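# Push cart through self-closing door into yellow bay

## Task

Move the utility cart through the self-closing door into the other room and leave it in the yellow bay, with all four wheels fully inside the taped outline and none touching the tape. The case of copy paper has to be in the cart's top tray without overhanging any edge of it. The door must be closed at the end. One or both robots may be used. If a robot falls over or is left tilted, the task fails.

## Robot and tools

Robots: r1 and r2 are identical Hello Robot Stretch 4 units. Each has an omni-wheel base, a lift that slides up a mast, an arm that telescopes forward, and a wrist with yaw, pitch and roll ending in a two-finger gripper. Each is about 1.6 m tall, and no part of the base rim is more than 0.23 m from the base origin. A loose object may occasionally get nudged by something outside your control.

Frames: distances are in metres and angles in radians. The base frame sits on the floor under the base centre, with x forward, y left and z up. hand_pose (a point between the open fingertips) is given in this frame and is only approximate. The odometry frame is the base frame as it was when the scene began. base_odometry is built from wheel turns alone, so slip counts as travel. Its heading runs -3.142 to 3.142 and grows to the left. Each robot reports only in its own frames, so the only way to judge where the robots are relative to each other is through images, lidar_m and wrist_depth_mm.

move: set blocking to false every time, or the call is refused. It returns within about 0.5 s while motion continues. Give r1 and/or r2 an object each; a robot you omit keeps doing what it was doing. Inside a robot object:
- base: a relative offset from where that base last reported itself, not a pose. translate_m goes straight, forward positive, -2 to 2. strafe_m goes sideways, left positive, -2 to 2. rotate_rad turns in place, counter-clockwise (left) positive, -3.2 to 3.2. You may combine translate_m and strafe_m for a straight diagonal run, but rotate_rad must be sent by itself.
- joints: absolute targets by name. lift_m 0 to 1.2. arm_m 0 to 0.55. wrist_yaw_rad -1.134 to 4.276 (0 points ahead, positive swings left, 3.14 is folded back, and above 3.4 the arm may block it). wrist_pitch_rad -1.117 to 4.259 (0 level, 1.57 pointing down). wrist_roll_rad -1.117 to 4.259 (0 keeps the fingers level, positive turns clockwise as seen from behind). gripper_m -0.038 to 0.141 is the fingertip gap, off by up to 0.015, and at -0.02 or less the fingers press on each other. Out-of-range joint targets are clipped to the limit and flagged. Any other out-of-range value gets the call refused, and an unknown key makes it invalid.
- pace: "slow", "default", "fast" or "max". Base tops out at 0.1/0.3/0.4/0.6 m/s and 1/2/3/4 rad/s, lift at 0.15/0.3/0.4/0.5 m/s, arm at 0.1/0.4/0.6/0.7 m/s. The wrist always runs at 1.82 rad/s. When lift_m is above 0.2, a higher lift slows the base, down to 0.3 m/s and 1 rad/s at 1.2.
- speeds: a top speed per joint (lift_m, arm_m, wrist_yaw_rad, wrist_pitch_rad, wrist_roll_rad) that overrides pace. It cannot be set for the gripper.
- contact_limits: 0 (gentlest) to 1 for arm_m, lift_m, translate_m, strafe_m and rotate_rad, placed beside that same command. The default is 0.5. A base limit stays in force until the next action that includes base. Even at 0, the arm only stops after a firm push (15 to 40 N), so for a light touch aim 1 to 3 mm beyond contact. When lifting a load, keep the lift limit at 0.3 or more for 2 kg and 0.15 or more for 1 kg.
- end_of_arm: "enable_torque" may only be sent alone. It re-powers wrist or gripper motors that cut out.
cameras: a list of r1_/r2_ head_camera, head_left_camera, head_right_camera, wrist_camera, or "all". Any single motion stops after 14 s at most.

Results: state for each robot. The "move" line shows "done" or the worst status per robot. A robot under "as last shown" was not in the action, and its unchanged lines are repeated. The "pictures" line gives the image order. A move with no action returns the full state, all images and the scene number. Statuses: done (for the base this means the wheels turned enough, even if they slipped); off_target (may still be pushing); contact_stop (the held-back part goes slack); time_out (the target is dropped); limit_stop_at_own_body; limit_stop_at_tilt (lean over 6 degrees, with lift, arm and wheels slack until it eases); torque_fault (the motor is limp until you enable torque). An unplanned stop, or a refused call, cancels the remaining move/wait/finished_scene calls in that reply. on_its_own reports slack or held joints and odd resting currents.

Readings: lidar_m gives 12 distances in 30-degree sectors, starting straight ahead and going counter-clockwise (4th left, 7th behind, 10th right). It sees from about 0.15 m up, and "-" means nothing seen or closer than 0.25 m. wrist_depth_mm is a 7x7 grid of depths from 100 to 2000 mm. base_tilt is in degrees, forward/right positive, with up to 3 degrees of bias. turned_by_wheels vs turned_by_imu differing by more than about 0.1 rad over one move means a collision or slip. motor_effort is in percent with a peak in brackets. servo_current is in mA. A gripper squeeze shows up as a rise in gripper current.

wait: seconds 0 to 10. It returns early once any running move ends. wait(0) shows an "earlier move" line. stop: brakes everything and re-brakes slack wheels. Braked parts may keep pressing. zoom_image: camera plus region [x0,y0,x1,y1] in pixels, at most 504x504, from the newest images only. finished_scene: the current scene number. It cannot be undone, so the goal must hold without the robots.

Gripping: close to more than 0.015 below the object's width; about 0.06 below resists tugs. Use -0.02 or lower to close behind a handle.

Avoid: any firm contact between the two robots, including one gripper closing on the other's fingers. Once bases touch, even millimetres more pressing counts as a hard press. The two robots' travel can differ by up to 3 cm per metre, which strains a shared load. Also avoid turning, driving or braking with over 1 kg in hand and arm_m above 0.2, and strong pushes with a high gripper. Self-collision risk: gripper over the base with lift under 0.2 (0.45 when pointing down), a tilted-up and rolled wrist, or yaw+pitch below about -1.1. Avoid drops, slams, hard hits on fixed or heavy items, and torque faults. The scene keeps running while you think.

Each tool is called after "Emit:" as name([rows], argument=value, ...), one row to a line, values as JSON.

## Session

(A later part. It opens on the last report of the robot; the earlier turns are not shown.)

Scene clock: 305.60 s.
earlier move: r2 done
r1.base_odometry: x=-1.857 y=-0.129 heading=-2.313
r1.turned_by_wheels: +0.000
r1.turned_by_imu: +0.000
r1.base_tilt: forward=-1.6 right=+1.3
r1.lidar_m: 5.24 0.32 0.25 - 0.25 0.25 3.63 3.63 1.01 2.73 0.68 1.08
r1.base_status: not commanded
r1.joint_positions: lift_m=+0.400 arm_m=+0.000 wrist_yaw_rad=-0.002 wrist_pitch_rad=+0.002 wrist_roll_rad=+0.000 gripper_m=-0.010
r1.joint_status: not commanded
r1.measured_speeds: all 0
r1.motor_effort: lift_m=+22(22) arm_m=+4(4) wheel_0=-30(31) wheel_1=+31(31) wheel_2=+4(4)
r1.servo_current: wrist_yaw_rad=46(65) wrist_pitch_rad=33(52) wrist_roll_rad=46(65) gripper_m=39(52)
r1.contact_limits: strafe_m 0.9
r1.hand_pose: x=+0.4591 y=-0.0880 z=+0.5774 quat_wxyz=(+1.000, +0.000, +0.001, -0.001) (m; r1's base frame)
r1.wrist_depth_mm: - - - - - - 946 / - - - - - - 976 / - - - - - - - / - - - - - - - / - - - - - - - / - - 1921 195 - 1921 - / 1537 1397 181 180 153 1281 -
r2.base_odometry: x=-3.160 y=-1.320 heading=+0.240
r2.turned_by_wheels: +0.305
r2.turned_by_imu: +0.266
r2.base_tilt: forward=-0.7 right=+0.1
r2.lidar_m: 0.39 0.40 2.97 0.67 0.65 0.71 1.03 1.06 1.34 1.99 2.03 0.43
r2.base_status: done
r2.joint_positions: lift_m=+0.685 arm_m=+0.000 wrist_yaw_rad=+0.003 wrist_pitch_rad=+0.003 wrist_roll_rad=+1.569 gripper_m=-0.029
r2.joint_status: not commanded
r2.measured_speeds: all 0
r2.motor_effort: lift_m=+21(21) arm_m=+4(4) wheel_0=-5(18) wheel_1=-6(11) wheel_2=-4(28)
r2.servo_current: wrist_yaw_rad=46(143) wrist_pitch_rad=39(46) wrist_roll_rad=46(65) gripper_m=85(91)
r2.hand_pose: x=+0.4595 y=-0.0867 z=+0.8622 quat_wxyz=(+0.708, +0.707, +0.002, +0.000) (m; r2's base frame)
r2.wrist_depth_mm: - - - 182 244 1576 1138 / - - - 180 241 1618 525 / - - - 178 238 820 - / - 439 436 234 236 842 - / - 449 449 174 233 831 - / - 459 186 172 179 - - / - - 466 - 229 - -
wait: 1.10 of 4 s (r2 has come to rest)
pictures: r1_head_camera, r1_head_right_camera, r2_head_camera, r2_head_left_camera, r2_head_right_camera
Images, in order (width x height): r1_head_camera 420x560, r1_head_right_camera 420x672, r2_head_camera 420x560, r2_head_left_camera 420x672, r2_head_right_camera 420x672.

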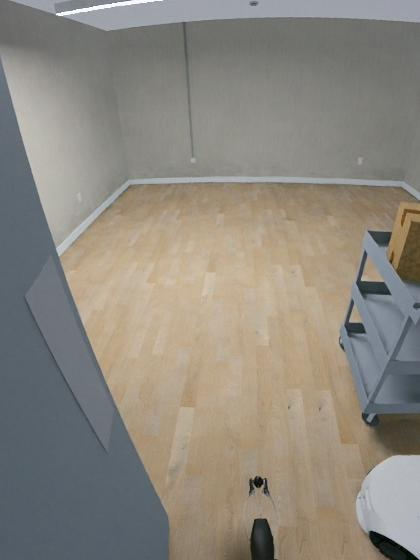

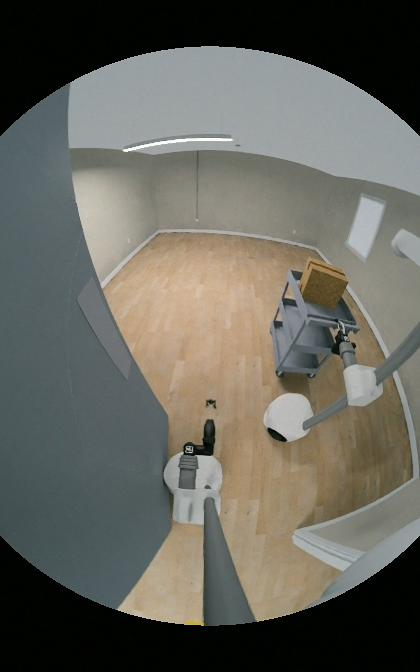

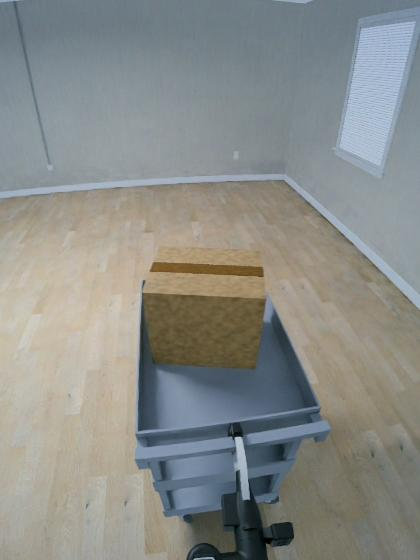

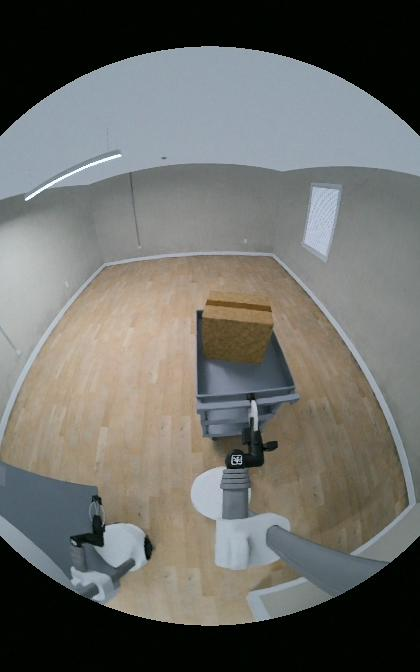

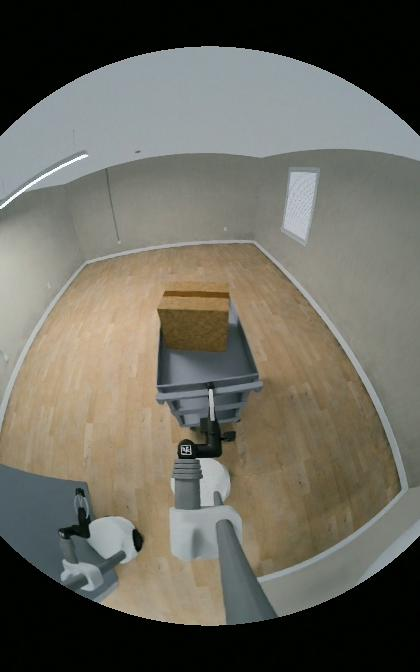

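Emit:
move(blocking=false, r1={"base":{"translate_m":0.3,"strafe_m":0.1},"contact_limits":{"translate_m":0.9},"pace":"slow"})

Emit:
wait(seconds=6, cameras=["r1_head_left_camera","r1_head_right_camera","r2_head_left_camera"])

Scene clock: 329.57 s.
move: r1 contact_stop
r1.base_odometry: x=-1.862 y=-0.130 heading=-2.299
r1.turned_by_wheels: +0.014
r1.turned_by_imu: +0.014
r1.base_tilt: forward=-1.6 right=+1.3
r1.lidar_m: 5.25 0.31 0.25 - 0.25 0.26 3.64 3.64 1.02 2.72 0.67 1.12
r1.base_status: translate_m contact_stop; strafe_m contact_stop
r1.joint_positions: lift_m=+0.400 arm_m=+0.000 wrist_yaw_rad=-0.002 wrist_pitch_rad=+0.002 wrist_roll_rad=+0.000 gripper_m=-0.010
r1.joint_status: not commanded
r1.measured_speeds: translate_m=+0.000 strafe_m=-0.020 rotate_rad=+0.004 lift_m=+0.000 arm_m=+0.000 wrist_yaw_rad=+0.000 wrist_pitch_rad=+0.000 wrist_roll_rad=+0.000
r1.on_its_own: the wheels are slack since a contact_stop
r1.motor_effort: lift_m=+22(22) arm_m=+4(4) wheel_0=-2(31) wheel_1=+2(37) wheel_2=-1(4)
r1.servo_current: wrist_yaw_rad=39(59) wrist_pitch_rad=46(46) wrist_roll_rad=46(59) gripper_m=46(46)
r1.contact_limits: translate_m 0.9
r1.hand_pose: x=+0.4591 y=-0.0880 z=+0.5774 quat_wxyz=(+1.000, +0.000, +0.001, -0.001) (m; r1's base frame)
r1.wrist_depth_mm: - - - - - - 1060 / - - - - - - 1060 / - - - - - - - / - - - - - - - / - - - - - - - / - - - 195 - 1983 - / 1537 1397 181 180 153 1366 -
r2: as last shown
r2.turned_by_wheels: +0.000
r2.turned_by_imu: +0.000
r2.lidar_m: 0.38 0.40 2.99 0.66 0.66 0.73 1.01 1.05 1.37 2.00 2.03 0.43
r2.motor_effort: lift_m=+21(21) arm_m=+4(4) wheel_0=-6(6) wheel_1=-5(6) wheel_2=-4(4)
r2.servo_current: wrist_yaw_rad=52(59) wrist_pitch_rad=39(46) wrist_roll_rad=46(59) gripper_m=91(91)
r2.wrist_depth_mm: - - - 182 244 1537 1138 / - - - 180 241 1661 525 / - - - 178 237 809 - / - 442 439 234 236 854 - / - 449 449 174 233 820 - / - 459 185 172 179 - - / - - 466 - 229 - -
pictures: none

not run: a stop that you did not command came earlier in this reply.

Emit:
move(blocking=false, r1={"base":{"translate_m":0.32},"contact_limits":{"translate_m":1.0},"pace":"slow"})

Emit:
wait(seconds=6, cameras=["r1_head_left_camera","r1_head_right_camera","r2_head_left_camera"])

Scene clock: 336.27 s.
move: r1 moving
r1.base_odometry: x=-1.984 y=-0.017 heading=-2.205
r1.turned_by_wheels: +0.094
r1.turned_by_imu: +0.093
r1.base_tilt: forward=-1.6 right=+1.2
r1.lidar_m: 0.37 0.25 0.27 0.25 0.25 0.42 3.46 0.85 0.99 2.56 0.53 0.66
r1.base_status: translate_m moving
r1.joint_positions: lift_m=+0.400 arm_m=+0.000 wrist_yaw_rad=-0.002 wrist_pitch_rad=+0.002 wrist_roll_rad=+0.000 gripper_m=-0.010
r1.joint_status: not commanded
r1.measured_speeds: translate_m=+0.044 strafe_m=+0.115 rotate_rad=-0.005 lift_m=+0.000 arm_m=+0.000 wrist_yaw_rad=+0.000 wrist_pitch_rad=+0.000 wrist_roll_rad=+0.000
r1.motor_effort: lift_m=+22(22) arm_m=+4(4) wheel_0=-16(16) wheel_1=+23(23) wheel_2=-9(10)
r1.servo_current: wrist_yaw_rad=46(65) wrist_pitch_rad=39(46) wrist_roll_rad=46(65) gripper_m=46(46)
r1.contact_limits: translate_m 1
r1.hand_pose: x=+0.4591 y=-0.0880 z=+0.5774 quat_wxyz=(+1.000, +0.000, +0.001, -0.001) (m; r1's base frame)
r1.wrist_depth_mm: - - - - - - 891 / - - - - - - 946 / - - - - - - - / - - - - - - - / - - - - - - - / 1756 - 1983 194 - 1983 - / 238 1464 180 180 152 1229 -
r2: as last shown
r2.turned_by_imu: +0.001
r2.lidar_m: 0.38 0.39 2.97 0.55 0.52 0.53 1.03 1.05 1.35 1.99 2.03 0.42
r2.motor_effort: lift_m=+21(21) arm_m=+4(4) wheel_0=-5(6) wheel_1=-6(6) wheel_2=-3(4)
r2.servo_current: wrist_yaw_rad=52(59) wrist_pitch_rad=39(46) wrist_roll_rad=46(52) gripper_m=91(91)
r2.wrist_depth_mm: - - - 182 245 1576 1138 / - - - 180 241 1661 525 / - - - 178 238 820 - / - 436 439 234 236 842 - / - 452 445 174 233 831 - / - 462 186 172 179 - - / - - 466 - 229 - -
pictures: none

Scene clock: 340.30 s.
earlier move: r1 done
r1.base_odometry: x=-2.031 y=-0.367 heading=-2.203
r1.turned_by_wheels: +0.001
r1.turned_by_imu: +0.003
r1.base_tilt: forward=-1.6 right=+1.2
r1.lidar_m: 4.60 0.28 0.25 - 0.25 0.29 4.18 1.21 1.47 0.59 0.62 1.21
r1.base_status: done
r1.joint_positions: lift_m=+0.400 arm_m=+0.000 wrist_yaw_rad=-0.002 wrist_pitch_rad=+0.002 wrist_roll_rad=+0.000 gripper_m=-0.010
r1.joint_status: not commanded
r1.measured_speeds: all 0
r1.motor_effort: lift_m=+22(22) arm_m=+4(4) wheel_0=+0(18) wheel_1=+9(29) wheel_2=-3(11)
r1.servo_current: wrist_yaw_rad=52(72) wrist_pitch_rad=39(52) wrist_roll_rad=59(72) gripper_m=39(52)
r1.contact_limits: translate_m 1
r1.hand_pose: x=+0.4591 y=-0.0880 z=+0.5774 quat_wxyz=(+1.000, +0.000, +0.001, -0.001) (m; r1's base frame)
r1.wrist_depth_mm: - - - - - - - / - - - - - - - / - - - - - - - / - - - - - - - / - - - - - - - / - - 1921 195 - 1921 1863 / 1499 1397 181 180 152 1366 1366
r2.base_odometry: x=-3.160 y=-1.320 heading=+0.240
r2.turned_by_wheels: +0.000
r2.turned_by_imu: +0.001
r2.base_tilt: forward=-0.7 right=+0.1
r2.lidar_m: 0.37 0.39 2.98 0.65 0.60 1.15 1.05 1.05 1.38 1.98 2.03 0.44
r2.base_status: not commanded
r2.joint_positions: lift_m=+0.685 arm_m=+0.000 wrist_yaw_rad=+0.003 wrist_pitch_rad=+0.003 wrist_roll_rad=+1.569 gripper_m=-0.029
r2.joint_status: not commanded
r2.measured_speeds: all 0
r2.motor_effort: lift_m=+21(21) arm_m=+4(4) wheel_0=-5(6) wheel_1=-6(6) wheel_2=-4(4)
r2.servo_current: wrist_yaw_rad=52(65) wrist_pitch_rad=46(52) wrist_roll_rad=46(65) gripper_m=78(91)
r2.hand_pose: x=+0.4595 y=-0.0867 z=+0.8622 quat_wxyz=(+0.708, +0.707, +0.002, +0.000) (m; r2's base frame)
r2.wrist_depth_mm: - - - 182 243 1499 1160 / - - - 180 241 1708 530 / - - - 178 239 820 - / - 439 439 235 236 842 - / - 452 445 174 234 820 - / - 462 185 172 179 - - / - - 466 - 229 - -
wait: 4.03 of 6 s (r1 has come to rest)
pictures: r1_head_left_camera, r1_head_right_camera, r2_head_left_camera
Images, in order (width x height): r1_head_left_camera 420x672, r1_head_right_camera 420x672, r2_head_left_camera 420x672.

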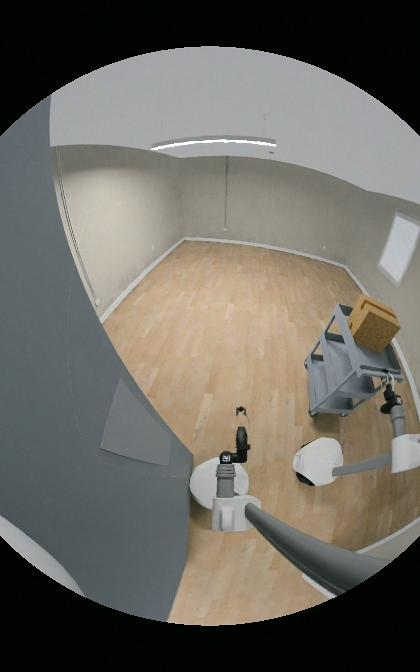

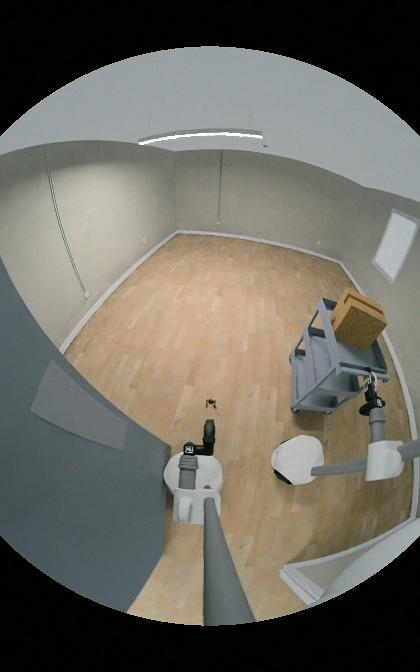

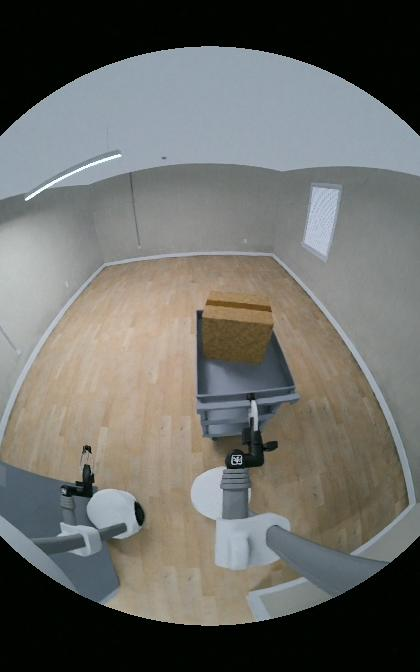

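Emit:
move(blocking=false, r2={"base":{"translate_m":-0.36,"strafe_m":0.11},"pace":"slow"})

Emit:
wait(seconds=6, cameras=["r2_head_camera","r2_head_left_camera","r2_head_right_camera","r1_head_right_camera"])

Scene clock: 372.03 s.
move: r2 moving
r1: as last shown
r1.turned_by_wheels: +0.000
r1.turned_by_imu: +0.000
r1.base_tilt: forward=-1.6 right=+1.3
r1.lidar_m: 4.62 0.28 0.25 - 0.25 0.27 4.17 1.24 1.47 0.58 0.62 1.19
r1.motor_effort: lift_m=+22(22) arm_m=+4(4) wheel_0=+0(1) wheel_1=+9(9) wheel_2=-3(3)
r1.servo_current: wrist_yaw_rad=26(65) wrist_pitch_rad=46(46) wrist_roll_rad=52(59) gripper_m=46(46)
r1.contact_limits: translate_m 1
r1.wrist_depth_mm: - - - - - - - / - - - - - - - / - - - - - - - / - - - - - - - / - - - - - - - / - - 1983 195 - 1921 1863 / 1499 1397 181 180 152 1336 1366
r2.base_odometry: x=-3.173 y=-1.319 heading=+0.240
r2.turned_by_wheels: +0.000
r2.turned_by_imu: +0.000
r2.base_tilt: forward=-0.7 right=+0.1
r2.lidar_m: 0.38 0.41 2.95 0.63 0.59 1.15 1.05 1.03 1.36 2.00 2.04 0.45
r2.base_status: translate_m moving; strafe_m moving
r2.joint_positions: lift_m=+0.685 arm_m=+0.000 wrist_yaw_rad=+0.003 wrist_pitch_rad=+0.003 wrist_roll_rad=+1.569 gripper_m=-0.029
r2.joint_status: not commanded
r2.measured_speeds: translate_m=-0.048 strafe_m=+0.015 rotate_rad=+0.001 lift_m=+0.000 arm_m=+0.000 wrist_yaw_rad=+0.000 wrist_pitch_rad=+0.000 wrist_roll_rad=+0.000
r2.motor_effort: lift_m=+21(21) arm_m=+3(4) wheel_0=-10(10) wheel_1=-7(8) wheel_2=+13(14)
r2.servo_current: wrist_yaw_rad=46(46) wrist_pitch_rad=46(46) wrist_roll_rad=46(52) gripper_m=78(85)
r2.hand_pose: x=+0.4595 y=-0.0867 z=+0.8622 quat_wxyz=(+0.708, +0.707, +0.002, +0.000) (m; r2's base frame)
r2.wrist_depth_mm: - - - 240 241 1661 1160 / - - - 178 239 1708 539 / - - - 177 236 820 - / - 439 439 234 236 842 - / - 455 449 174 234 831 - / - 469 185 172 179 - - / - - 466 - 228 - -
pictures: none

Scene clock: 376.53 s.
earlier move: r2 done
r1.base_odometry: x=-2.031 y=-0.367 heading=-2.203
r1.turned_by_wheels: +0.000
r1.turned_by_imu: +0.000
r1.base_tilt: forward=-1.6 right=+1.3
r1.lidar_m: 4.61 0.29 0.25 - 0.25 0.27 4.18 1.22 0.43 0.44 0.59 1.10
r1.base_status: not commanded
r1.joint_positions: lift_m=+0.400 arm_m=+0.000 wrist_yaw_rad=-0.002 wrist_pitch_rad=+0.002 wrist_roll_rad=+0.000 gripper_m=-0.010
r1.joint_status: not commanded
r1.measured_speeds: all 0
r1.motor_effort: lift_m=+22(22) arm_m=+4(4) wheel_0=+1(1) wheel_1=+9(9) wheel_2=-3(3)
r1.servo_current: wrist_yaw_rad=59(78) wrist_pitch_rad=39(52) wrist_roll_rad=52(65) gripper_m=46(52)
r1.contact_limits: translate_m 1
r1.hand_pose: x=+0.4591 y=-0.0880 z=+0.5774 quat_wxyz=(+1.000, +0.000, +0.001, -0.001) (m; r1's base frame)
r1.wrist_depth_mm: - - - - - - - / - - - - - - - / - - - - - - - / - - - - - - - / - - - - - - - / - - 1921 194 - 1921 1863 / 1537 1430 180 180 153 1366 1366
r2.base_odometry: x=-3.536 y=-1.298 heading=+0.240
r2.turned_by_wheels: +0.000
r2.turned_by_imu: +0.002
r2.base_tilt: forward=-0.7 right=+0.0
r2.lidar_m: 0.40 0.42 0.50 0.42 0.79 0.93 3.67 0.76 0.92 1.97 2.18 0.42
r2.base_status: done
r2.joint_positions: lift_m=+0.685 arm_m=+0.000 wrist_yaw_rad=+0.005 wrist_pitch_rad=+0.003 wrist_roll_rad=+1.569 gripper_m=-0.029
r2.joint_status: not commanded
r2.measured_speeds: all 0
r2.motor_effort: lift_m=+21(21) arm_m=-3(4) wheel_0=-1(14) wheel_1=-4(8) wheel_2=+8(16)
r2.servo_current: wrist_yaw_rad=39(65) wrist_pitch_rad=39(52) wrist_roll_rad=46(59) gripper_m=85(91)
r2.hand_pose: x=+0.4597 y=-0.0859 z=+0.8622 quat_wxyz=(+0.708, +0.707, +0.003, +0.001) (m; r2's base frame)
r2.wrist_depth_mm: - - - 160 218 1661 1138 / - - - 162 221 750 - / - 462 424 165 224 809 - / - 442 436 167 228 831 - / - 469 455 169 231 831 - / - - 186 171 178 - - / - - 508 - 236 1576 -
wait: 4.50 of 6 s (r2 has come to rest)
pictures: r1_head_right_camera, r2_head_camera, r2_head_left_camera, r2_head_right_camera
Images, in order (width x height): r1_head_right_camera 420x672, r2_head_camera 420x560, r2_head_left_camera 420x672, r2_head_right_camera 420x672.

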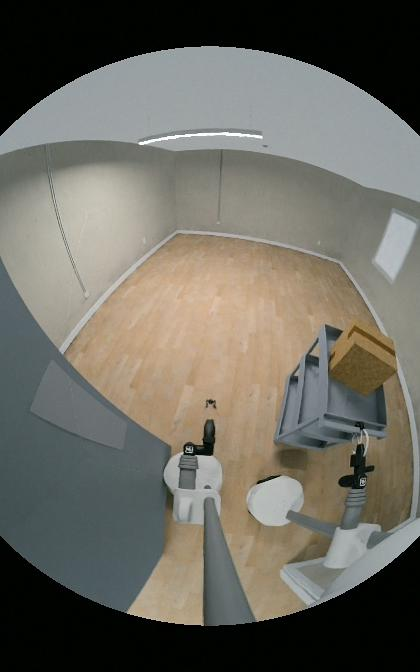

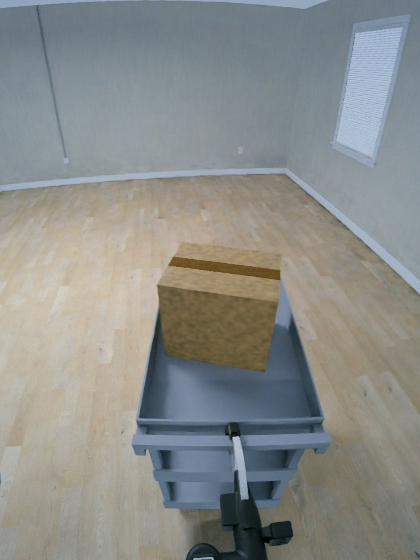

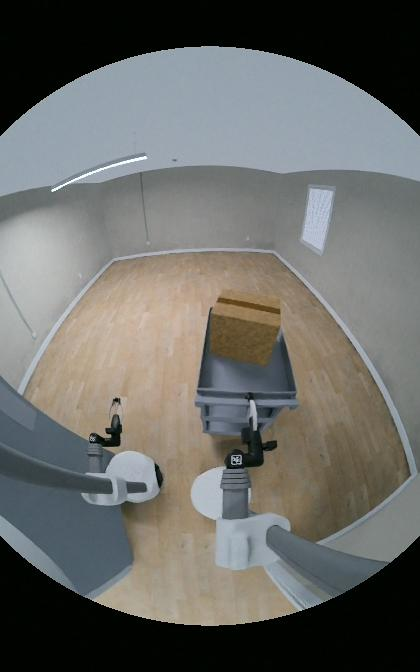

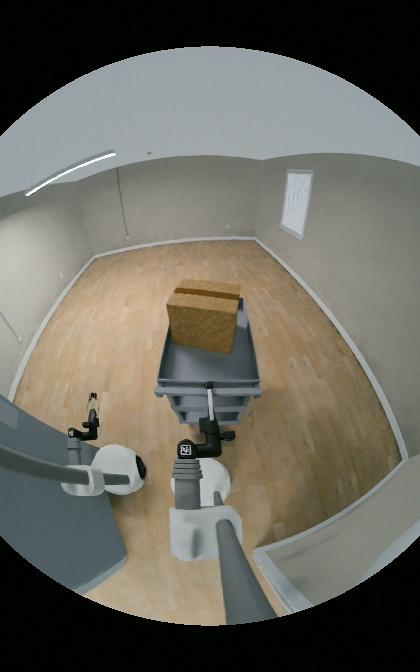

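Emit:
move(blocking=false, r2={"base":{"translate_m":-0.42,"strafe_m":0.22},"pace":"slow"})

Emit:
wait(seconds=7, cameras=["r2_head_camera","r2_head_left_camera","r2_head_right_camera","r1_head_right_camera"])

Scene clock: 380.80 s.
move: r2 moving
r1: as last shown
r1.lidar_m: 4.60 0.29 0.25 - 0.25 0.29 4.17 1.20 0.41 0.44 0.60 1.05
r1.motor_effort: lift_m=+22(22) arm_m=+4(4) wheel_0=+0(1) wheel_1=+9(9) wheel_2=-3(3)
r1.servo_current: wrist_yaw_rad=46(59) wrist_pitch_rad=46(46) wrist_roll_rad=46(59) gripper_m=39(52)
r1.contact_limits: translate_m 1
r1.wrist_depth_mm: - - - - - - - / - - - - - - - / - - - - - - - / - - - - - - - / - - - - - - - / - - 1921 194 - 1921 1921 / 1499 1366 180 180 152 1366 1397
r2.base_odometry: x=-3.549 y=-1.295 heading=+0.240
r2.turned_by_wheels: +0.000
r2.turned_by_imu: +0.001
r2.base_tilt: forward=-0.6 right=+0.1
r2.lidar_m: 0.40 0.43 0.48 0.40 0.79 0.92 3.65 0.75 0.90 1.94 2.18 0.42
r2.base_status: translate_m moving; strafe_m moving
r2.joint_positions: lift_m=+0.685 arm_m=+0.000 wrist_yaw_rad=+0.005 wrist_pitch_rad=+0.003 wrist_roll_rad=+1.569 gripper_m=-0.029
r2.joint_status: not commanded
r2.measured_speeds: translate_m=-0.049 strafe_m=+0.025 rotate_rad=-0.003 lift_m=+0.000 arm_m=+0.000 wrist_yaw_rad=+0.000 wrist_pitch_rad=+0.000 wrist_roll_rad=+0.000
r2.motor_effort: lift_m=+21(21) arm_m=-3(4) wheel_0=-2(8) wheel_1=-5(6) wheel_2=+14(14)
r2.servo_current: wrist_yaw_rad=46(52) wrist_pitch_rad=39(46) wrist_roll_rad=46(59) gripper_m=85(91)
r2.hand_pose: x=+0.4597 y=-0.0859 z=+0.8622 quat_wxyz=(+0.708, +0.707, +0.003, +0.001) (m; r2's base frame)
r2.wrist_depth_mm: - - - 160 219 1576 1160 / - - - 162 221 798 - / - 452 424 164 224 809 - / - 442 433 167 227 831 - / - 469 459 169 230 831 - / - - 185 171 178 - - / - - 504 - 236 1537 -
pictures: none

Scene clock: 386.20 s.
earlier move: r2 done
r1.base_odometry: x=-2.031 y=-0.367 heading=-2.203
r1.turned_by_wheels: +0.000
r1.turned_by_imu: +0.000
r1.base_tilt: forward=-1.6 right=+1.3
r1.lidar_m: 4.60 0.28 0.25 - 0.25 0.28 0.43 0.41 0.26 0.27 0.37 4.93
r1.base_status: not commanded
r1.joint_positions: lift_m=+0.400 arm_m=+0.000 wrist_yaw_rad=-0.002 wrist_pitch_rad=+0.002 wrist_roll_rad=+0.000 gripper_m=-0.010
r1.joint_status: not commanded
r1.measured_speeds: all 0
r1.motor_effort: lift_m=+22(22) arm_m=+4(4) wheel_0=+0(1) wheel_1=+9(9) wheel_2=-3(3)
r1.servo_current: wrist_yaw_rad=52(72) wrist_pitch_rad=39(52) wrist_roll_rad=59(65) gripper_m=39(52)
r1.contact_limits: translate_m 1
r1.hand_pose: x=+0.4591 y=-0.0880 z=+0.5774 quat_wxyz=(+1.000, +0.000, +0.001, -0.001) (m; r1's base frame)
r1.wrist_depth_mm: - - - - - - - / - - - - - - - / - - - - - - - / - - - - - - - / - - - - - - - / - - 1921 194 - 1921 1921 / 1499 1397 180 180 152 1366 1397
r2.base_odometry: x=-3.996 y=-1.184 heading=+0.239
r2.turned_by_wheels: -0.001
r2.turned_by_imu: -0.003
r2.base_tilt: forward=-0.7 right=+0.1
r2.lidar_m: 0.41 0.39 0.41 0.46 0.46 0.60 3.27 3.33 0.63 0.88 2.47 0.40
r2.base_status: done
r2.joint_positions: lift_m=+0.685 arm_m=+0.000 wrist_yaw_rad=-0.004 wrist_pitch_rad=+0.003 wrist_roll_rad=+1.569 gripper_m=-0.029
r2.joint_status: not commanded
r2.measured_speeds: all 0
r2.motor_effort: lift_m=+21(21) arm_m=-3(4) wheel_0=-8(16) wheel_1=-7(8) wheel_2=+1(14)
r2.servo_current: wrist_yaw_rad=46(65) wrist_pitch_rad=39(52) wrist_roll_rad=52(65) gripper_m=78(91)
r2.hand_pose: x=+0.4589 y=-0.0886 z=+0.8622 quat_wxyz=(+0.708, +0.707, +0.000, -0.002) (m; r2's base frame)
r2.wrist_depth_mm: - - - 137 191 - - / - 399 394 142 199 750 - / - 413 413 148 208 - - / - 459 449 155 217 798 - / - - 488 163 226 - - / - - 186 168 179 1618 - / - - - - - 1708 466
wait: 5.40 of 7 s (r2 has come to rest)
pictures: r1_head_right_camera, r2_head_camera, r2_head_left_camera, r2_head_right_camera
Images, in order (width x height): r1_head_right_camera 420x672, r2_head_camera 420x560, r2_head_left_camera 420x672, r2_head_right_camera 420x672.

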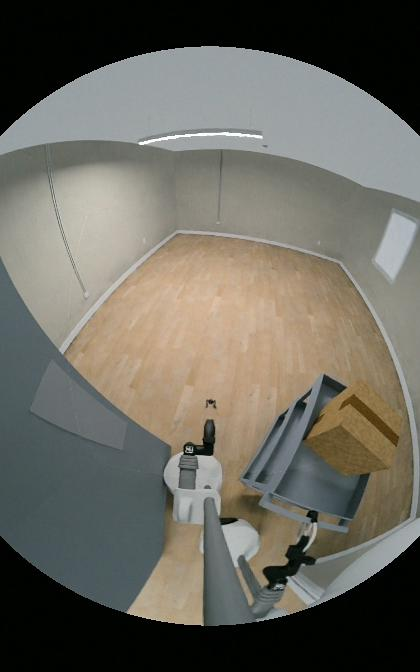

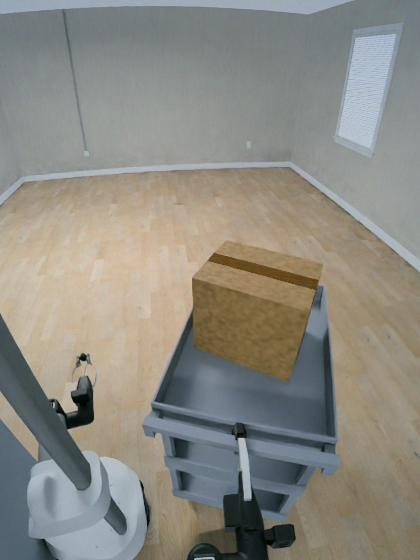

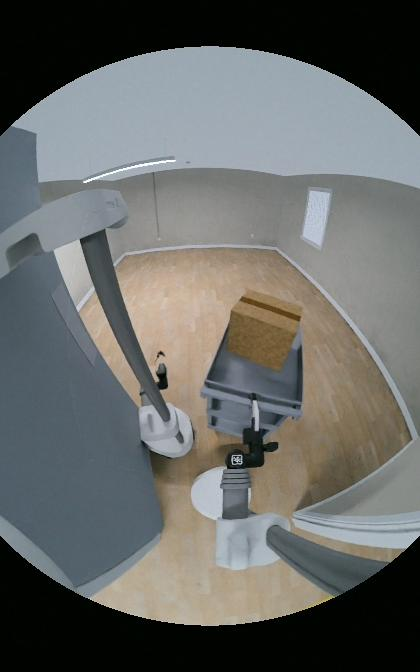

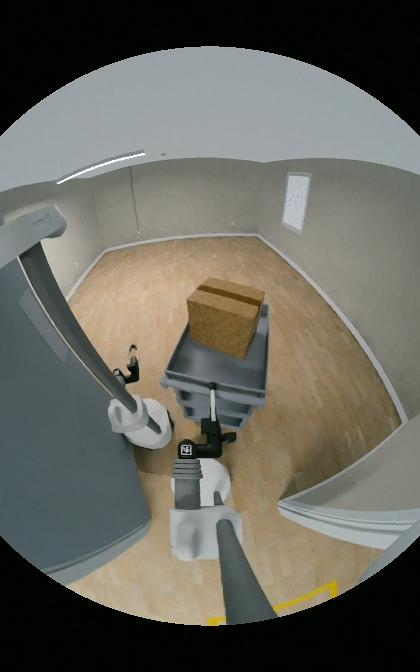

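Emit:
move(blocking=false, r2={"base":{"translate_m":-0.4},"pace":"slow"})

Emit:
wait(seconds=7, cameras=["r2_head_camera","r2_head_left_camera","r2_head_right_camera"])

Scene clock: 410.67 s.
move: r2 moving
r1: as last shown
r1.lidar_m: 4.63 0.29 0.25 - 0.25 0.26 0.44 0.40 0.25 0.26 0.40 4.90
r1.servo_current: wrist_yaw_rad=52(65) wrist_pitch_rad=46(46) wrist_roll_rad=33(72) gripper_m=39(46)
r1.contact_limits: translate_m 1
r1.wrist_depth_mm: - - - - - - - / - - - - - - - / - - - - - - - / - - - - - - - / - - - - - - - / - - 1921 195 - 1863 1863 / 1537 1397 180 180 153 1366 1366
r2.base_odometry: x=-4.008 y=-1.187 heading=+0.239
r2.turned_by_wheels: +0.000
r2.turned_by_imu: +0.000
r2.base_tilt: forward=-0.6 right=+0.1
r2.lidar_m: 0.40 0.42 0.43 0.47 0.46 0.61 3.26 3.29 0.61 0.85 2.46 0.41
r2.base_status: translate_m moving
r2.joint_positions: lift_m=+0.685 arm_m=+0.000 wrist_yaw_rad=-0.004 wrist_pitch_rad=+0.003 wrist_roll_rad=+1.569 gripper_m=-0.029
r2.joint_status: not commanded
r2.measured_speeds: translate_m=-0.049 strafe_m=+0.000 rotate_rad=+0.000 lift_m=+0.000 arm_m=+0.000 wrist_yaw_rad=+0.002 wrist_pitch_rad=+0.000 wrist_roll_rad=+0.000
r2.motor_effort: lift_m=+21(21) arm_m=-4(4) wheel_0=-10(11) wheel_1=-7(9) wheel_2=+10(10)
r2.servo_current: wrist_yaw_rad=39(59) wrist_pitch_rad=46(46) wrist_roll_rad=52(52) gripper_m=85(91)
r2.hand_pose: x=+0.4589 y=-0.0885 z=+0.8622 quat_wxyz=(+0.708, +0.707, +0.000, -0.002) (m; r2's base frame)
r2.wrist_depth_mm: - - - 134 190 - - / - 394 394 141 198 759 - / - 418 415 147 208 - - / - 462 449 154 216 820 - / - - 488 163 226 - - / - - 185 169 179 564 - / - - - - - 1708 466
pictures: none

Scene clock: 415.43 s.
earlier move: r2 done
r1.base_odometry: x=-2.031 y=-0.367 heading=-2.203
r1.turned_by_wheels: +0.000
r1.turned_by_imu: +0.000
r1.base_tilt: forward=-1.6 right=+1.3
r1.lidar_m: 4.61 0.25 0.25 - 0.25 0.26 0.72 0.31 0.33 0.32 3.10 4.94
r1.base_status: not commanded
r1.joint_positions: lift_m=+0.400 arm_m=+0.000 wrist_yaw_rad=-0.002 wrist_pitch_rad=+0.002 wrist_roll_rad=+0.000 gripper_m=-0.010
r1.joint_status: not commanded
r1.measured_speeds: all 0
r1.motor_effort: lift_m=+22(22) arm_m=+4(4) wheel_0=+0(1) wheel_1=+9(9) wheel_2=-3(3)
r1.servo_current: wrist_yaw_rad=33(78) wrist_pitch_rad=46(52) wrist_roll_rad=46(72) gripper_m=46(52)
r1.contact_limits: translate_m 1
r1.hand_pose: x=+0.4591 y=-0.0880 z=+0.5774 quat_wxyz=(+1.000, +0.000, +0.001, -0.001) (m; r1's base frame)
r1.wrist_depth_mm: - - - - - - - / - - - - - - - / - - - - - - - / - - - - - - - / - - - - - - - / - - 1863 195 - 1983 1863 / 1499 1397 181 180 152 1366 1397
r2.base_odometry: x=-4.384 y=-1.279 heading=+0.240
r2.turned_by_wheels: +0.001
r2.turned_by_imu: +0.003
r2.base_tilt: forward=-0.7 right=+0.0
r2.lidar_m: 0.41 0.47 0.44 0.38 2.42 2.97 2.87 2.90 2.61 0.55 2.49 0.40
r2.base_status: done
r2.joint_positions: lift_m=+0.685 arm_m=+0.000 wrist_yaw_rad=+0.005 wrist_pitch_rad=+0.003 wrist_roll_rad=+1.569 gripper_m=-0.029
r2.joint_status: not commanded
r2.measured_speeds: all 0
r2.motor_effort: lift_m=+21(21) arm_m=-3(4) wheel_0=-1(11) wheel_1=-3(9) wheel_2=+9(15)
r2.servo_current: wrist_yaw_rad=46(65) wrist_pitch_rad=39(52) wrist_roll_rad=46(65) gripper_m=91(98)
r2.hand_pose: x=+0.4597 y=-0.0861 z=+0.8622 quat_wxyz=(+0.708, +0.707, +0.003, +0.001) (m; r2's base frame)
r2.wrist_depth_mm: - - - 139 195 - - / - 544 445 145 202 759 - / - 410 410 150 210 - - / - 449 445 156 218 831 - / - - 480 163 227 - - / - - 187 168 179 554 - / - - - - 245 1708 480
wait: 4.77 of 7 s (r2 has come to rest)
pictures: r2_head_camera, r2_head_left_camera, r2_head_right_camera
Images, in order (width x height): r2_head_camera 420x560, r2_head_left_camera 420x672, r2_head_right_camera 420x672.

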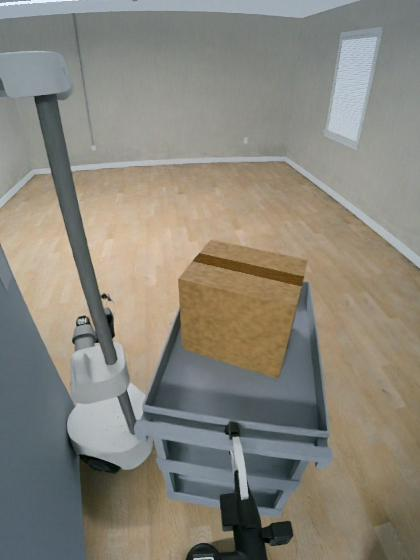

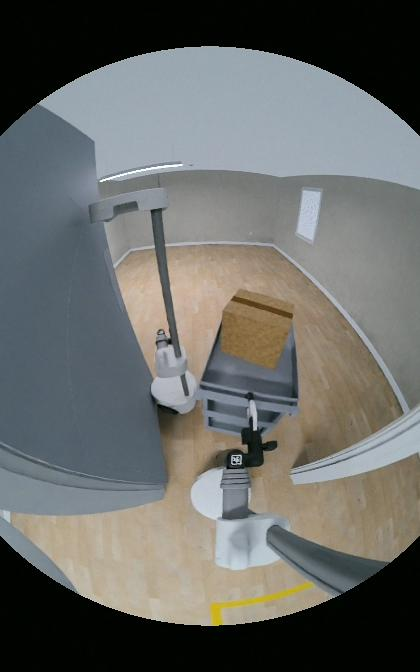

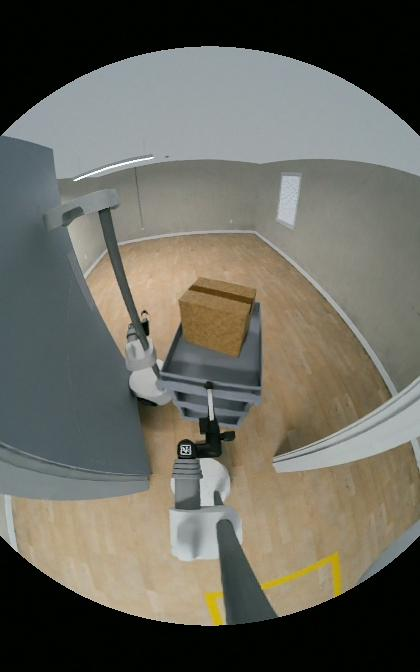

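Emit:
move(blocking=false, r2={"base":{"translate_m":-0.4,"strafe_m":-0.05},"pace":"slow"})

Emit:
wait(seconds=7, cameras=["r2_head_camera","r2_head_left_camera","r2_head_right_camera"])

Scene clock: 430.63 s.
move: r2 moving
r1: as last shown
r1.lidar_m: 4.60 0.26 0.25 - 0.25 0.28 0.74 0.36 0.33 0.33 3.12 4.94
r1.servo_current: wrist_yaw_rad=52(65) wrist_pitch_rad=39(46) wrist_roll_rad=52(52) gripper_m=46(46)
r1.contact_limits: translate_m 1
r1.wrist_depth_mm: - - - - - - - / - - - - - - - / - - - - - - - / - - - - - - - / - - - - - - - / - - 1863 194 - 1921 1863 / 1537 1397 181 180 153 1366 1397
r2.base_odometry: x=-4.396 y=-1.283 heading=+0.240
r2.turned_by_wheels: +0.001
r2.turned_by_imu: +0.001
r2.base_tilt: forward=-0.7 right=+0.1
r2.lidar_m: 0.41 0.46 0.42 0.39 2.41 2.95 2.84 2.88 2.60 0.55 0.57 0.41
r2.base_status: translate_m moving; strafe_m moving
r2.joint_positions: lift_m=+0.685 arm_m=+0.000 wrist_yaw_rad=+0.005 wrist_pitch_rad=+0.003 wrist_roll_rad=+1.569 gripper_m=-0.029
r2.joint_status: not commanded
r2.measured_speeds: translate_m=-0.047 strafe_m=-0.006 rotate_rad=+0.001 lift_m=+0.000 arm_m=+0.000 wrist_yaw_rad=+0.007 wrist_pitch_rad=+0.000 wrist_roll_rad=+0.000
r2.motor_effort: lift_m=+21(21) arm_m=-4(4) wheel_0=-4(5) wheel_1=-7(7) wheel_2=+14(15)
r2.servo_current: wrist_yaw_rad=59(59) wrist_pitch_rad=39(46) wrist_roll_rad=33(52) gripper_m=85(85)
r2.hand_pose: x=+0.4597 y=-0.0860 z=+0.8622 quat_wxyz=(+0.708, +0.707, +0.003, +0.001) (m; r2's base frame)
r2.wrist_depth_mm: - - - 140 194 - - / - 539 449 145 202 750 - / - 413 410 150 210 - - / - 449 445 156 218 820 - / - - 480 163 227 - - / - - 187 169 178 554 - / - - - - 246 1576 477
pictures: none

Scene clock: 435.43 s.
earlier move: r2 done
r1.base_odometry: x=-2.031 y=-0.367 heading=-2.203
r1.turned_by_wheels: +0.000
r1.turned_by_imu: +0.000
r1.base_tilt: forward=-1.6 right=+1.3
r1.lidar_m: 4.61 0.25 0.25 - 0.25 0.28 0.59 0.37 0.35 2.76 3.15 4.89
r1.base_status: not commanded
r1.joint_positions: lift_m=+0.400 arm_m=+0.000 wrist_yaw_rad=-0.002 wrist_pitch_rad=+0.002 wrist_roll_rad=+0.000 gripper_m=-0.010
r1.joint_status: not commanded
r1.measured_speeds: all 0
r1.motor_effort: lift_m=+22(22) arm_m=+4(4) wheel_0=+1(1) wheel_1=+9(9) wheel_2=-3(3)
r1.servo_current: wrist_yaw_rad=52(85) wrist_pitch_rad=46(52) wrist_roll_rad=33(78) gripper_m=39(52)
r1.contact_limits: translate_m 1
r1.hand_pose: x=+0.4591 y=-0.0880 z=+0.5774 quat_wxyz=(+1.000, +0.000, +0.001, -0.001) (m; r1's base frame)
r1.wrist_depth_mm: - - - - - - - / - - - - - - - / - - - - - - - / - - - - - - - / - - - - - - - / - - 1921 194 - 1863 1863 / 1499 1397 180 180 152 1366 1366
r2.base_odometry: x=-4.760 y=-1.423 heading=+0.240
r2.turned_by_wheels: +0.000
r2.turned_by_imu: +0.002
r2.base_tilt: forward=-0.7 right=+0.0
r2.lidar_m: 0.42 0.42 0.56 0.99 2.32 2.67 2.45 2.51 2.65 2.38 0.68 0.41
r2.base_status: done
r2.joint_positions: lift_m=+0.685 arm_m=+0.000 wrist_yaw_rad=+0.006 wrist_pitch_rad=+0.003 wrist_roll_rad=+1.569 gripper_m=-0.029
r2.joint_status: not commanded
r2.measured_speeds: all 0
r2.motor_effort: lift_m=+21(21) arm_m=-3(4) wheel_0=-2(7) wheel_1=-5(8) wheel_2=+8(17)
r2.servo_current: wrist_yaw_rad=46(65) wrist_pitch_rad=39(52) wrist_roll_rad=59(65) gripper_m=85(91)
r2.hand_pose: x=+0.4598 y=-0.0858 z=+0.8622 quat_wxyz=(+0.708, +0.707, +0.003, +0.001) (m; r2's base frame)
r2.wrist_depth_mm: - - - 160 220 1618 1160 / - - - 163 222 750 - / - - 427 164 224 809 - / - 439 439 166 228 820 - / - 466 455 170 230 831 - / - - 187 171 178 - - / 946 917 500 - 236 960 -
wait: 4.80 of 7 s (r2 has come to rest)
pictures: r2_head_camera, r2_head_left_camera, r2_head_right_camera
Images, in order (width x height): r2_head_camera 420x560, r2_head_left_camera 420x672, r2_head_right_camera 420x672.

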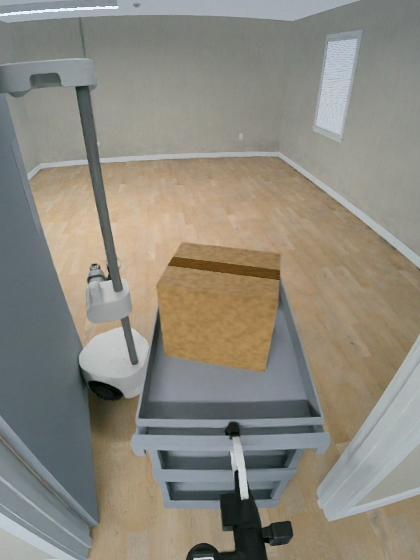

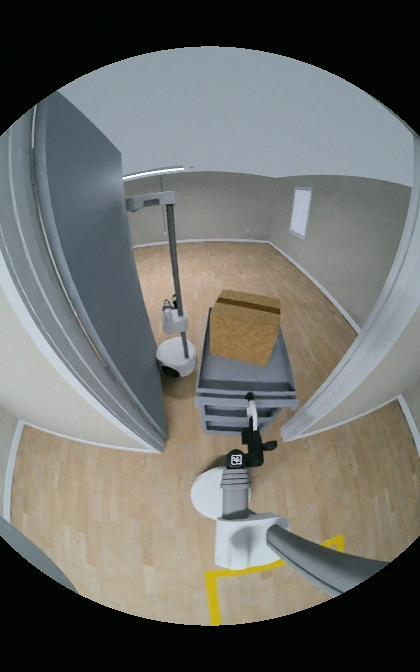

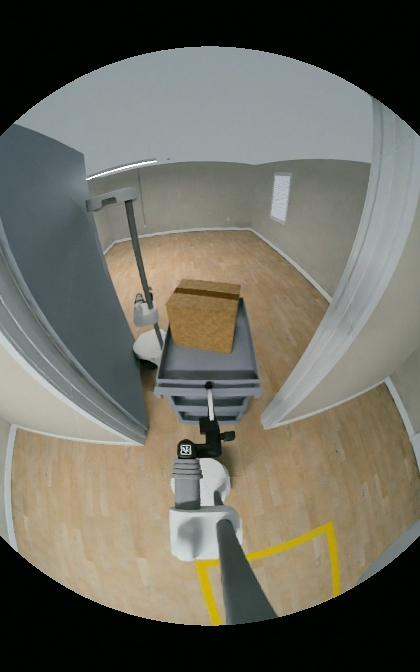

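Emit:
move(blocking=false, r2={"base":{"translate_m":-0.45,"strafe_m":-0.07},"pace":"slow"})

Emit:
wait(seconds=8, cameras=["r2_head_camera","r2_head_left_camera","r2_head_right_camera"])

Scene clock: 444.37 s.
move: r2 moving
r1: as last shown
r1.lidar_m: 4.58 0.27 0.25 - 0.25 0.25 0.62 0.37 0.38 2.79 3.09 4.94
r1.motor_effort: lift_m=+22(22) arm_m=+4(4) wheel_0=+0(1) wheel_1=+9(9) wheel_2=-3(3)
r1.servo_current: wrist_yaw_rad=59(59) wrist_pitch_rad=46(46) wrist_roll_rad=59(59) gripper_m=46(46)
r1.contact_limits: translate_m 1
r1.wrist_depth_mm: - - - - - - - / - - - - - - - / - - - - - - - / - - - - - - - / - - - - - - - / - - 1921 195 - 1921 1863 / 1499 1366 180 180 153 1336 1397
r2.base_odometry: x=-4.772 y=-1.427 heading=+0.240
r2.turned_by_wheels: +0.000
r2.turned_by_imu: +0.001
r2.base_tilt: forward=-0.7 right=+0.1
r2.lidar_m: 0.39 0.41 0.56 1.05 2.34 2.66 2.44 2.49 2.65 2.43 0.67 0.42
r2.base_status: translate_m moving; strafe_m moving
r2.joint_positions: lift_m=+0.685 arm_m=+0.000 wrist_yaw_rad=+0.006 wrist_pitch_rad=+0.003 wrist_roll_rad=+1.569 gripper_m=-0.029
r2.joint_status: not commanded
r2.measured_speeds: translate_m=-0.049 strafe_m=-0.007 rotate_rad=-0.001 lift_m=+0.000 arm_m=+0.000 wrist_yaw_rad=+0.000 wrist_pitch_rad=+0.000 wrist_roll_rad=+0.000
r2.motor_effort: lift_m=+21(21) arm_m=-3(4) wheel_0=-3(6) wheel_1=-6(8) wheel_2=+14(16)
r2.servo_current: wrist_yaw_rad=46(59) wrist_pitch_rad=46(52) wrist_roll_rad=46(59) gripper_m=85(91)
r2.hand_pose: x=+0.4598 y=-0.0858 z=+0.8622 quat_wxyz=(+0.708, +0.707, +0.003, +0.001) (m; r2's base frame)
r2.wrist_depth_mm: - - - 160 219 1661 1160 / - - - 162 221 788 - / - - 424 165 224 820 - / - 442 439 167 228 831 - / - 469 455 169 231 831 - / - - 186 171 179 - - / - 946 504 - 236 960 -
pictures: none

Scene clock: 449.70 s.
earlier move: r2 done
r1.base_odometry: x=-2.031 y=-0.367 heading=-2.203
r1.turned_by_wheels: +0.000
r1.turned_by_imu: +0.000
r1.base_tilt: forward=-1.6 right=+1.3
r1.lidar_m: 4.61 0.27 0.25 - 0.25 0.27 0.71 0.75 1.47 2.78 3.10 4.91
r1.base_status: not commanded
r1.joint_positions: lift_m=+0.400 arm_m=+0.000 wrist_yaw_rad=-0.002 wrist_pitch_rad=+0.002 wrist_roll_rad=+0.000 gripper_m=-0.010
r1.joint_status: not commanded
r1.measured_speeds: all 0
r1.motor_effort: lift_m=+22(22) arm_m=+4(4) wheel_0=+0(1) wheel_1=+9(9) wheel_2=-3(3)
r1.servo_current: wrist_yaw_rad=39(72) wrist_pitch_rad=39(59) wrist_roll_rad=46(72) gripper_m=46(52)
r1.contact_limits: translate_m 1
r1.hand_pose: x=+0.4591 y=-0.0880 z=+0.5774 quat_wxyz=(+1.000, +0.000, +0.001, -0.001) (m; r1's base frame)
r1.wrist_depth_mm: - - - - - - - / - - - - - - - / - - - - - - - / - - - - - - - / - - - - - - - / - - 1983 195 - 1983 1808 / 1499 1397 181 181 152 1366 1366
r2.base_odometry: x=-5.180 y=-1.597 heading=+0.240
r2.turned_by_wheels: +0.000
r2.turned_by_imu: +0.003
r2.base_tilt: forward=-0.7 right=+0.1
r2.lidar_m: 0.37 0.38 1.04 2.28 2.38 2.20 2.00 2.03 2.61 2.41 1.29 0.42
r2.base_status: done
r2.joint_positions: lift_m=+0.685 arm_m=+0.000 wrist_yaw_rad=+0.006 wrist_pitch_rad=+0.003 wrist_roll_rad=+1.569 gripper_m=-0.029
r2.joint_status: not commanded
r2.measured_speeds: all 0
r2.motor_effort: lift_m=+21(21) arm_m=-3(4) wheel_0=+1(7) wheel_1=-5(8) wheel_2=+10(16)
r2.servo_current: wrist_yaw_rad=52(65) wrist_pitch_rad=39(52) wrist_roll_rad=52(72) gripper_m=85(98)
r2.hand_pose: x=+0.4598 y=-0.0858 z=+0.8622 quat_wxyz=(+0.708, +0.707, +0.003, +0.001) (m; r2's base frame)
r2.wrist_depth_mm: - - - 191 255 1336 1042 / - - - 187 249 1708 1078 / - - - 182 244 820 - / - 439 442 179 239 842 - / - 445 449 176 235 842 - / - 449 187 171 179 - - / - 145 459 - 227 - -
wait: 5.33 of 8 s (r2 has come to rest)
pictures: r2_head_camera, r2_head_left_camera, r2_head_right_camera
Images, in order (width x height): r2_head_camera 420x560, r2_head_left_camera 420x672, r2_head_right_camera 420x672.

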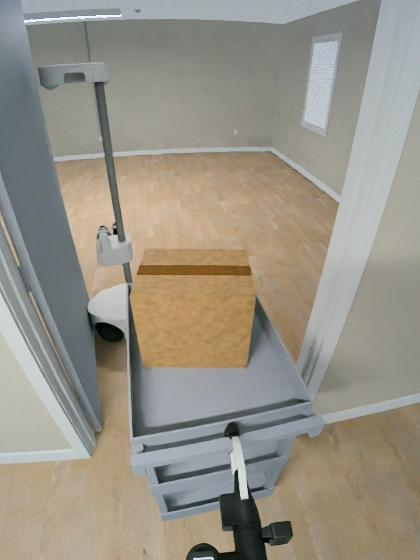

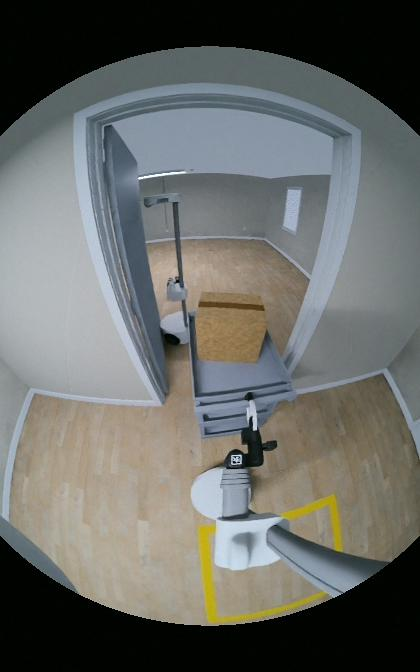

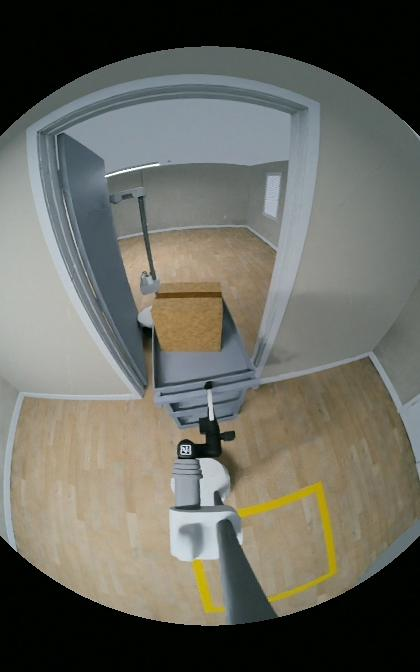

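Emit:
move(blocking=false, r2={"base":{"translate_m":-0.38},"pace":"slow"})

Emit:
wait(seconds=8, cameras=["r2_head_camera","r2_head_left_camera","r2_head_right_camera"])

Scene clock: 458.00 s.
move: r2 moving
r1: as last shown
r1.lidar_m: 4.60 0.28 0.25 - 0.25 0.27 0.71 0.77 1.46 2.76 3.09 4.94
r1.servo_current: wrist_yaw_rad=59(59) wrist_pitch_rad=39(46) wrist_roll_rad=46(65) gripper_m=39(46)
r1.contact_limits: translate_m 1
r1.wrist_depth_mm: - - - - - - - / - - - - - - - / - - - - - - - / - - - - - - - / - - - - - - - / - - 1921 194 - 1983 1863 / 1499 1397 181 181 153 1366 1366
r2.base_odometry: x=-5.193 y=-1.600 heading=+0.240
r2.turned_by_wheels: +0.000
r2.turned_by_imu: +0.001
r2.base_tilt: forward=-0.6 right=+0.0
r2.lidar_m: 0.36 0.38 1.04 2.31 2.34 2.16 1.96 2.02 2.57 2.41 1.31 0.45
r2.base_status: translate_m moving
r2.joint_positions: lift_m=+0.685 arm_m=+0.000 wrist_yaw_rad=+0.006 wrist_pitch_rad=+0.003 wrist_roll_rad=+1.569 gripper_m=-0.029
r2.joint_status: not commanded
r2.measured_speeds: translate_m=-0.048 strafe_m=+0.000 rotate_rad=+0.002 lift_m=+0.000 arm_m=+0.000 wrist_yaw_rad=+0.000 wrist_pitch_rad=+0.000 wrist_roll_rad=+0.000
r2.motor_effort: lift_m=+21(21) arm_m=-3(4) wheel_0=-2(4) wheel_1=-7(7) wheel_2=+13(17)
r2.servo_current: wrist_yaw_rad=52(59) wrist_pitch_rad=39(46) wrist_roll_rad=52(59) gripper_m=85(91)
r2.hand_pose: x=+0.4598 y=-0.0858 z=+0.8622 quat_wxyz=(+0.708, +0.707, +0.003, +0.001) (m; r2's base frame)
r2.wrist_depth_mm: - - - 192 256 1336 1042 / - - - 188 250 1661 1098 / - - - 183 244 842 - / - 442 439 180 238 842 - / - 449 445 177 236 820 - / - 452 186 172 179 - - / - 145 459 - 225 - -
pictures: none

Scene clock: 462.57 s.
earlier move: r2 done
r1.base_odometry: x=-2.031 y=-0.367 heading=-2.203
r1.turned_by_wheels: +0.000
r1.turned_by_imu: +0.000
r1.base_tilt: forward=-1.6 right=+1.3
r1.lidar_m: 4.61 0.29 0.25 - 0.25 0.29 1.09 1.15 1.48 2.78 3.10 4.91
r1.base_status: not commanded
r1.joint_positions: lift_m=+0.400 arm_m=+0.000 wrist_yaw_rad=-0.002 wrist_pitch_rad=+0.002 wrist_roll_rad=+0.000 gripper_m=-0.010
r1.joint_status: not commanded
r1.measured_speeds: all 0
r1.motor_effort: lift_m=+22(22) arm_m=+4(4) wheel_0=+0(1) wheel_1=+9(9) wheel_2=-3(3)
r1.servo_current: wrist_yaw_rad=46(72) wrist_pitch_rad=33(59) wrist_roll_rad=46(65) gripper_m=46(52)
r1.contact_limits: translate_m 1
r1.hand_pose: x=+0.4591 y=-0.0880 z=+0.5774 quat_wxyz=(+1.000, +0.000, +0.001, -0.001) (m; r1's base frame)
r1.wrist_depth_mm: - - - - - - - / - - - - - - - / - - - - - - - / - - - - - - - / - - - - - - - / - - 1863 194 - 1983 1863 / 1537 1430 180 181 153 1336 1366
r2.base_odometry: x=-5.549 y=-1.688 heading=+0.240
r2.turned_by_wheels: -0.001
r2.turned_by_imu: -0.001
r2.base_tilt: forward=-0.7 right=+0.1
r2.lidar_m: 0.34 0.33 1.50 2.29 2.32 1.77 1.62 1.67 2.10 2.45 1.87 0.45
r2.base_status: done
r2.joint_positions: lift_m=+0.685 arm_m=+0.000 wrist_yaw_rad=-0.001 wrist_pitch_rad=+0.003 wrist_roll_rad=+1.569 gripper_m=-0.029
r2.joint_status: not commanded
r2.measured_speeds: all 0
r2.motor_effort: lift_m=+21(21) arm_m=-3(4) wheel_0=-8(14) wheel_1=-6(9) wheel_2=+6(17)
r2.servo_current: wrist_yaw_rad=59(65) wrist_pitch_rad=39(46) wrist_roll_rad=59(65) gripper_m=85(91)
r2.hand_pose: x=+0.4592 y=-0.0876 z=+0.8622 quat_wxyz=(+0.708, +0.707, +0.001, -0.001) (m; r2's base frame)
r2.wrist_depth_mm: - - - 216 286 294 293 / - - - 205 271 1618 - / - - - 196 258 1708 - / - - - 186 248 842 - / - 442 442 180 237 831 - / - 436 186 171 180 - - / - 430 436 - 220 - -
wait: 4.57 of 8 s (r2 has come to rest)
pictures: r2_head_camera, r2_head_left_camera, r2_head_right_camera
Images, in order (width x height): r2_head_camera 420x560, r2_head_left_camera 420x672, r2_head_right_camera 420x672.

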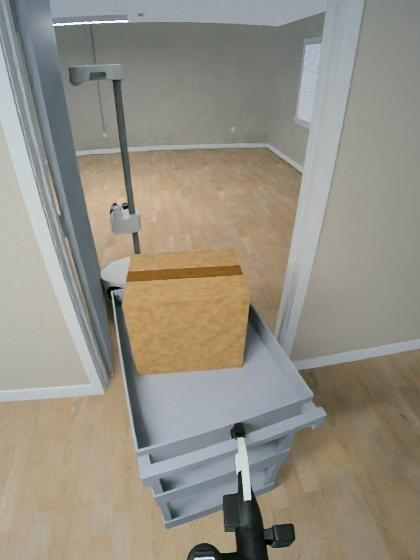

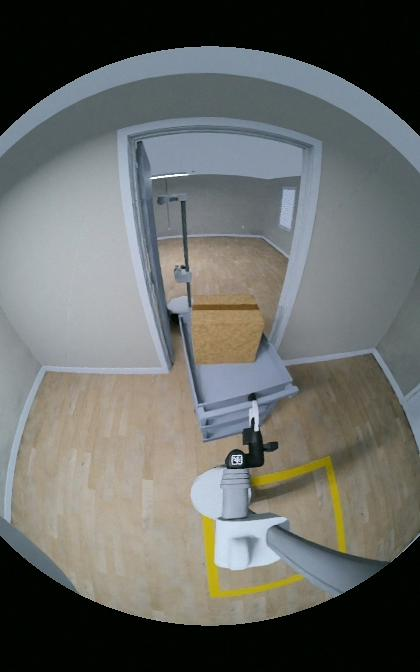

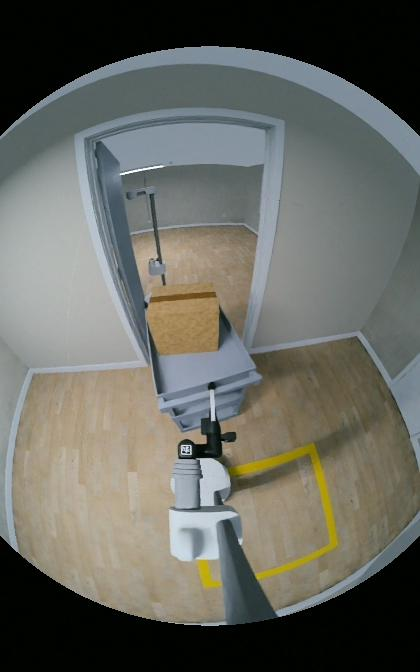

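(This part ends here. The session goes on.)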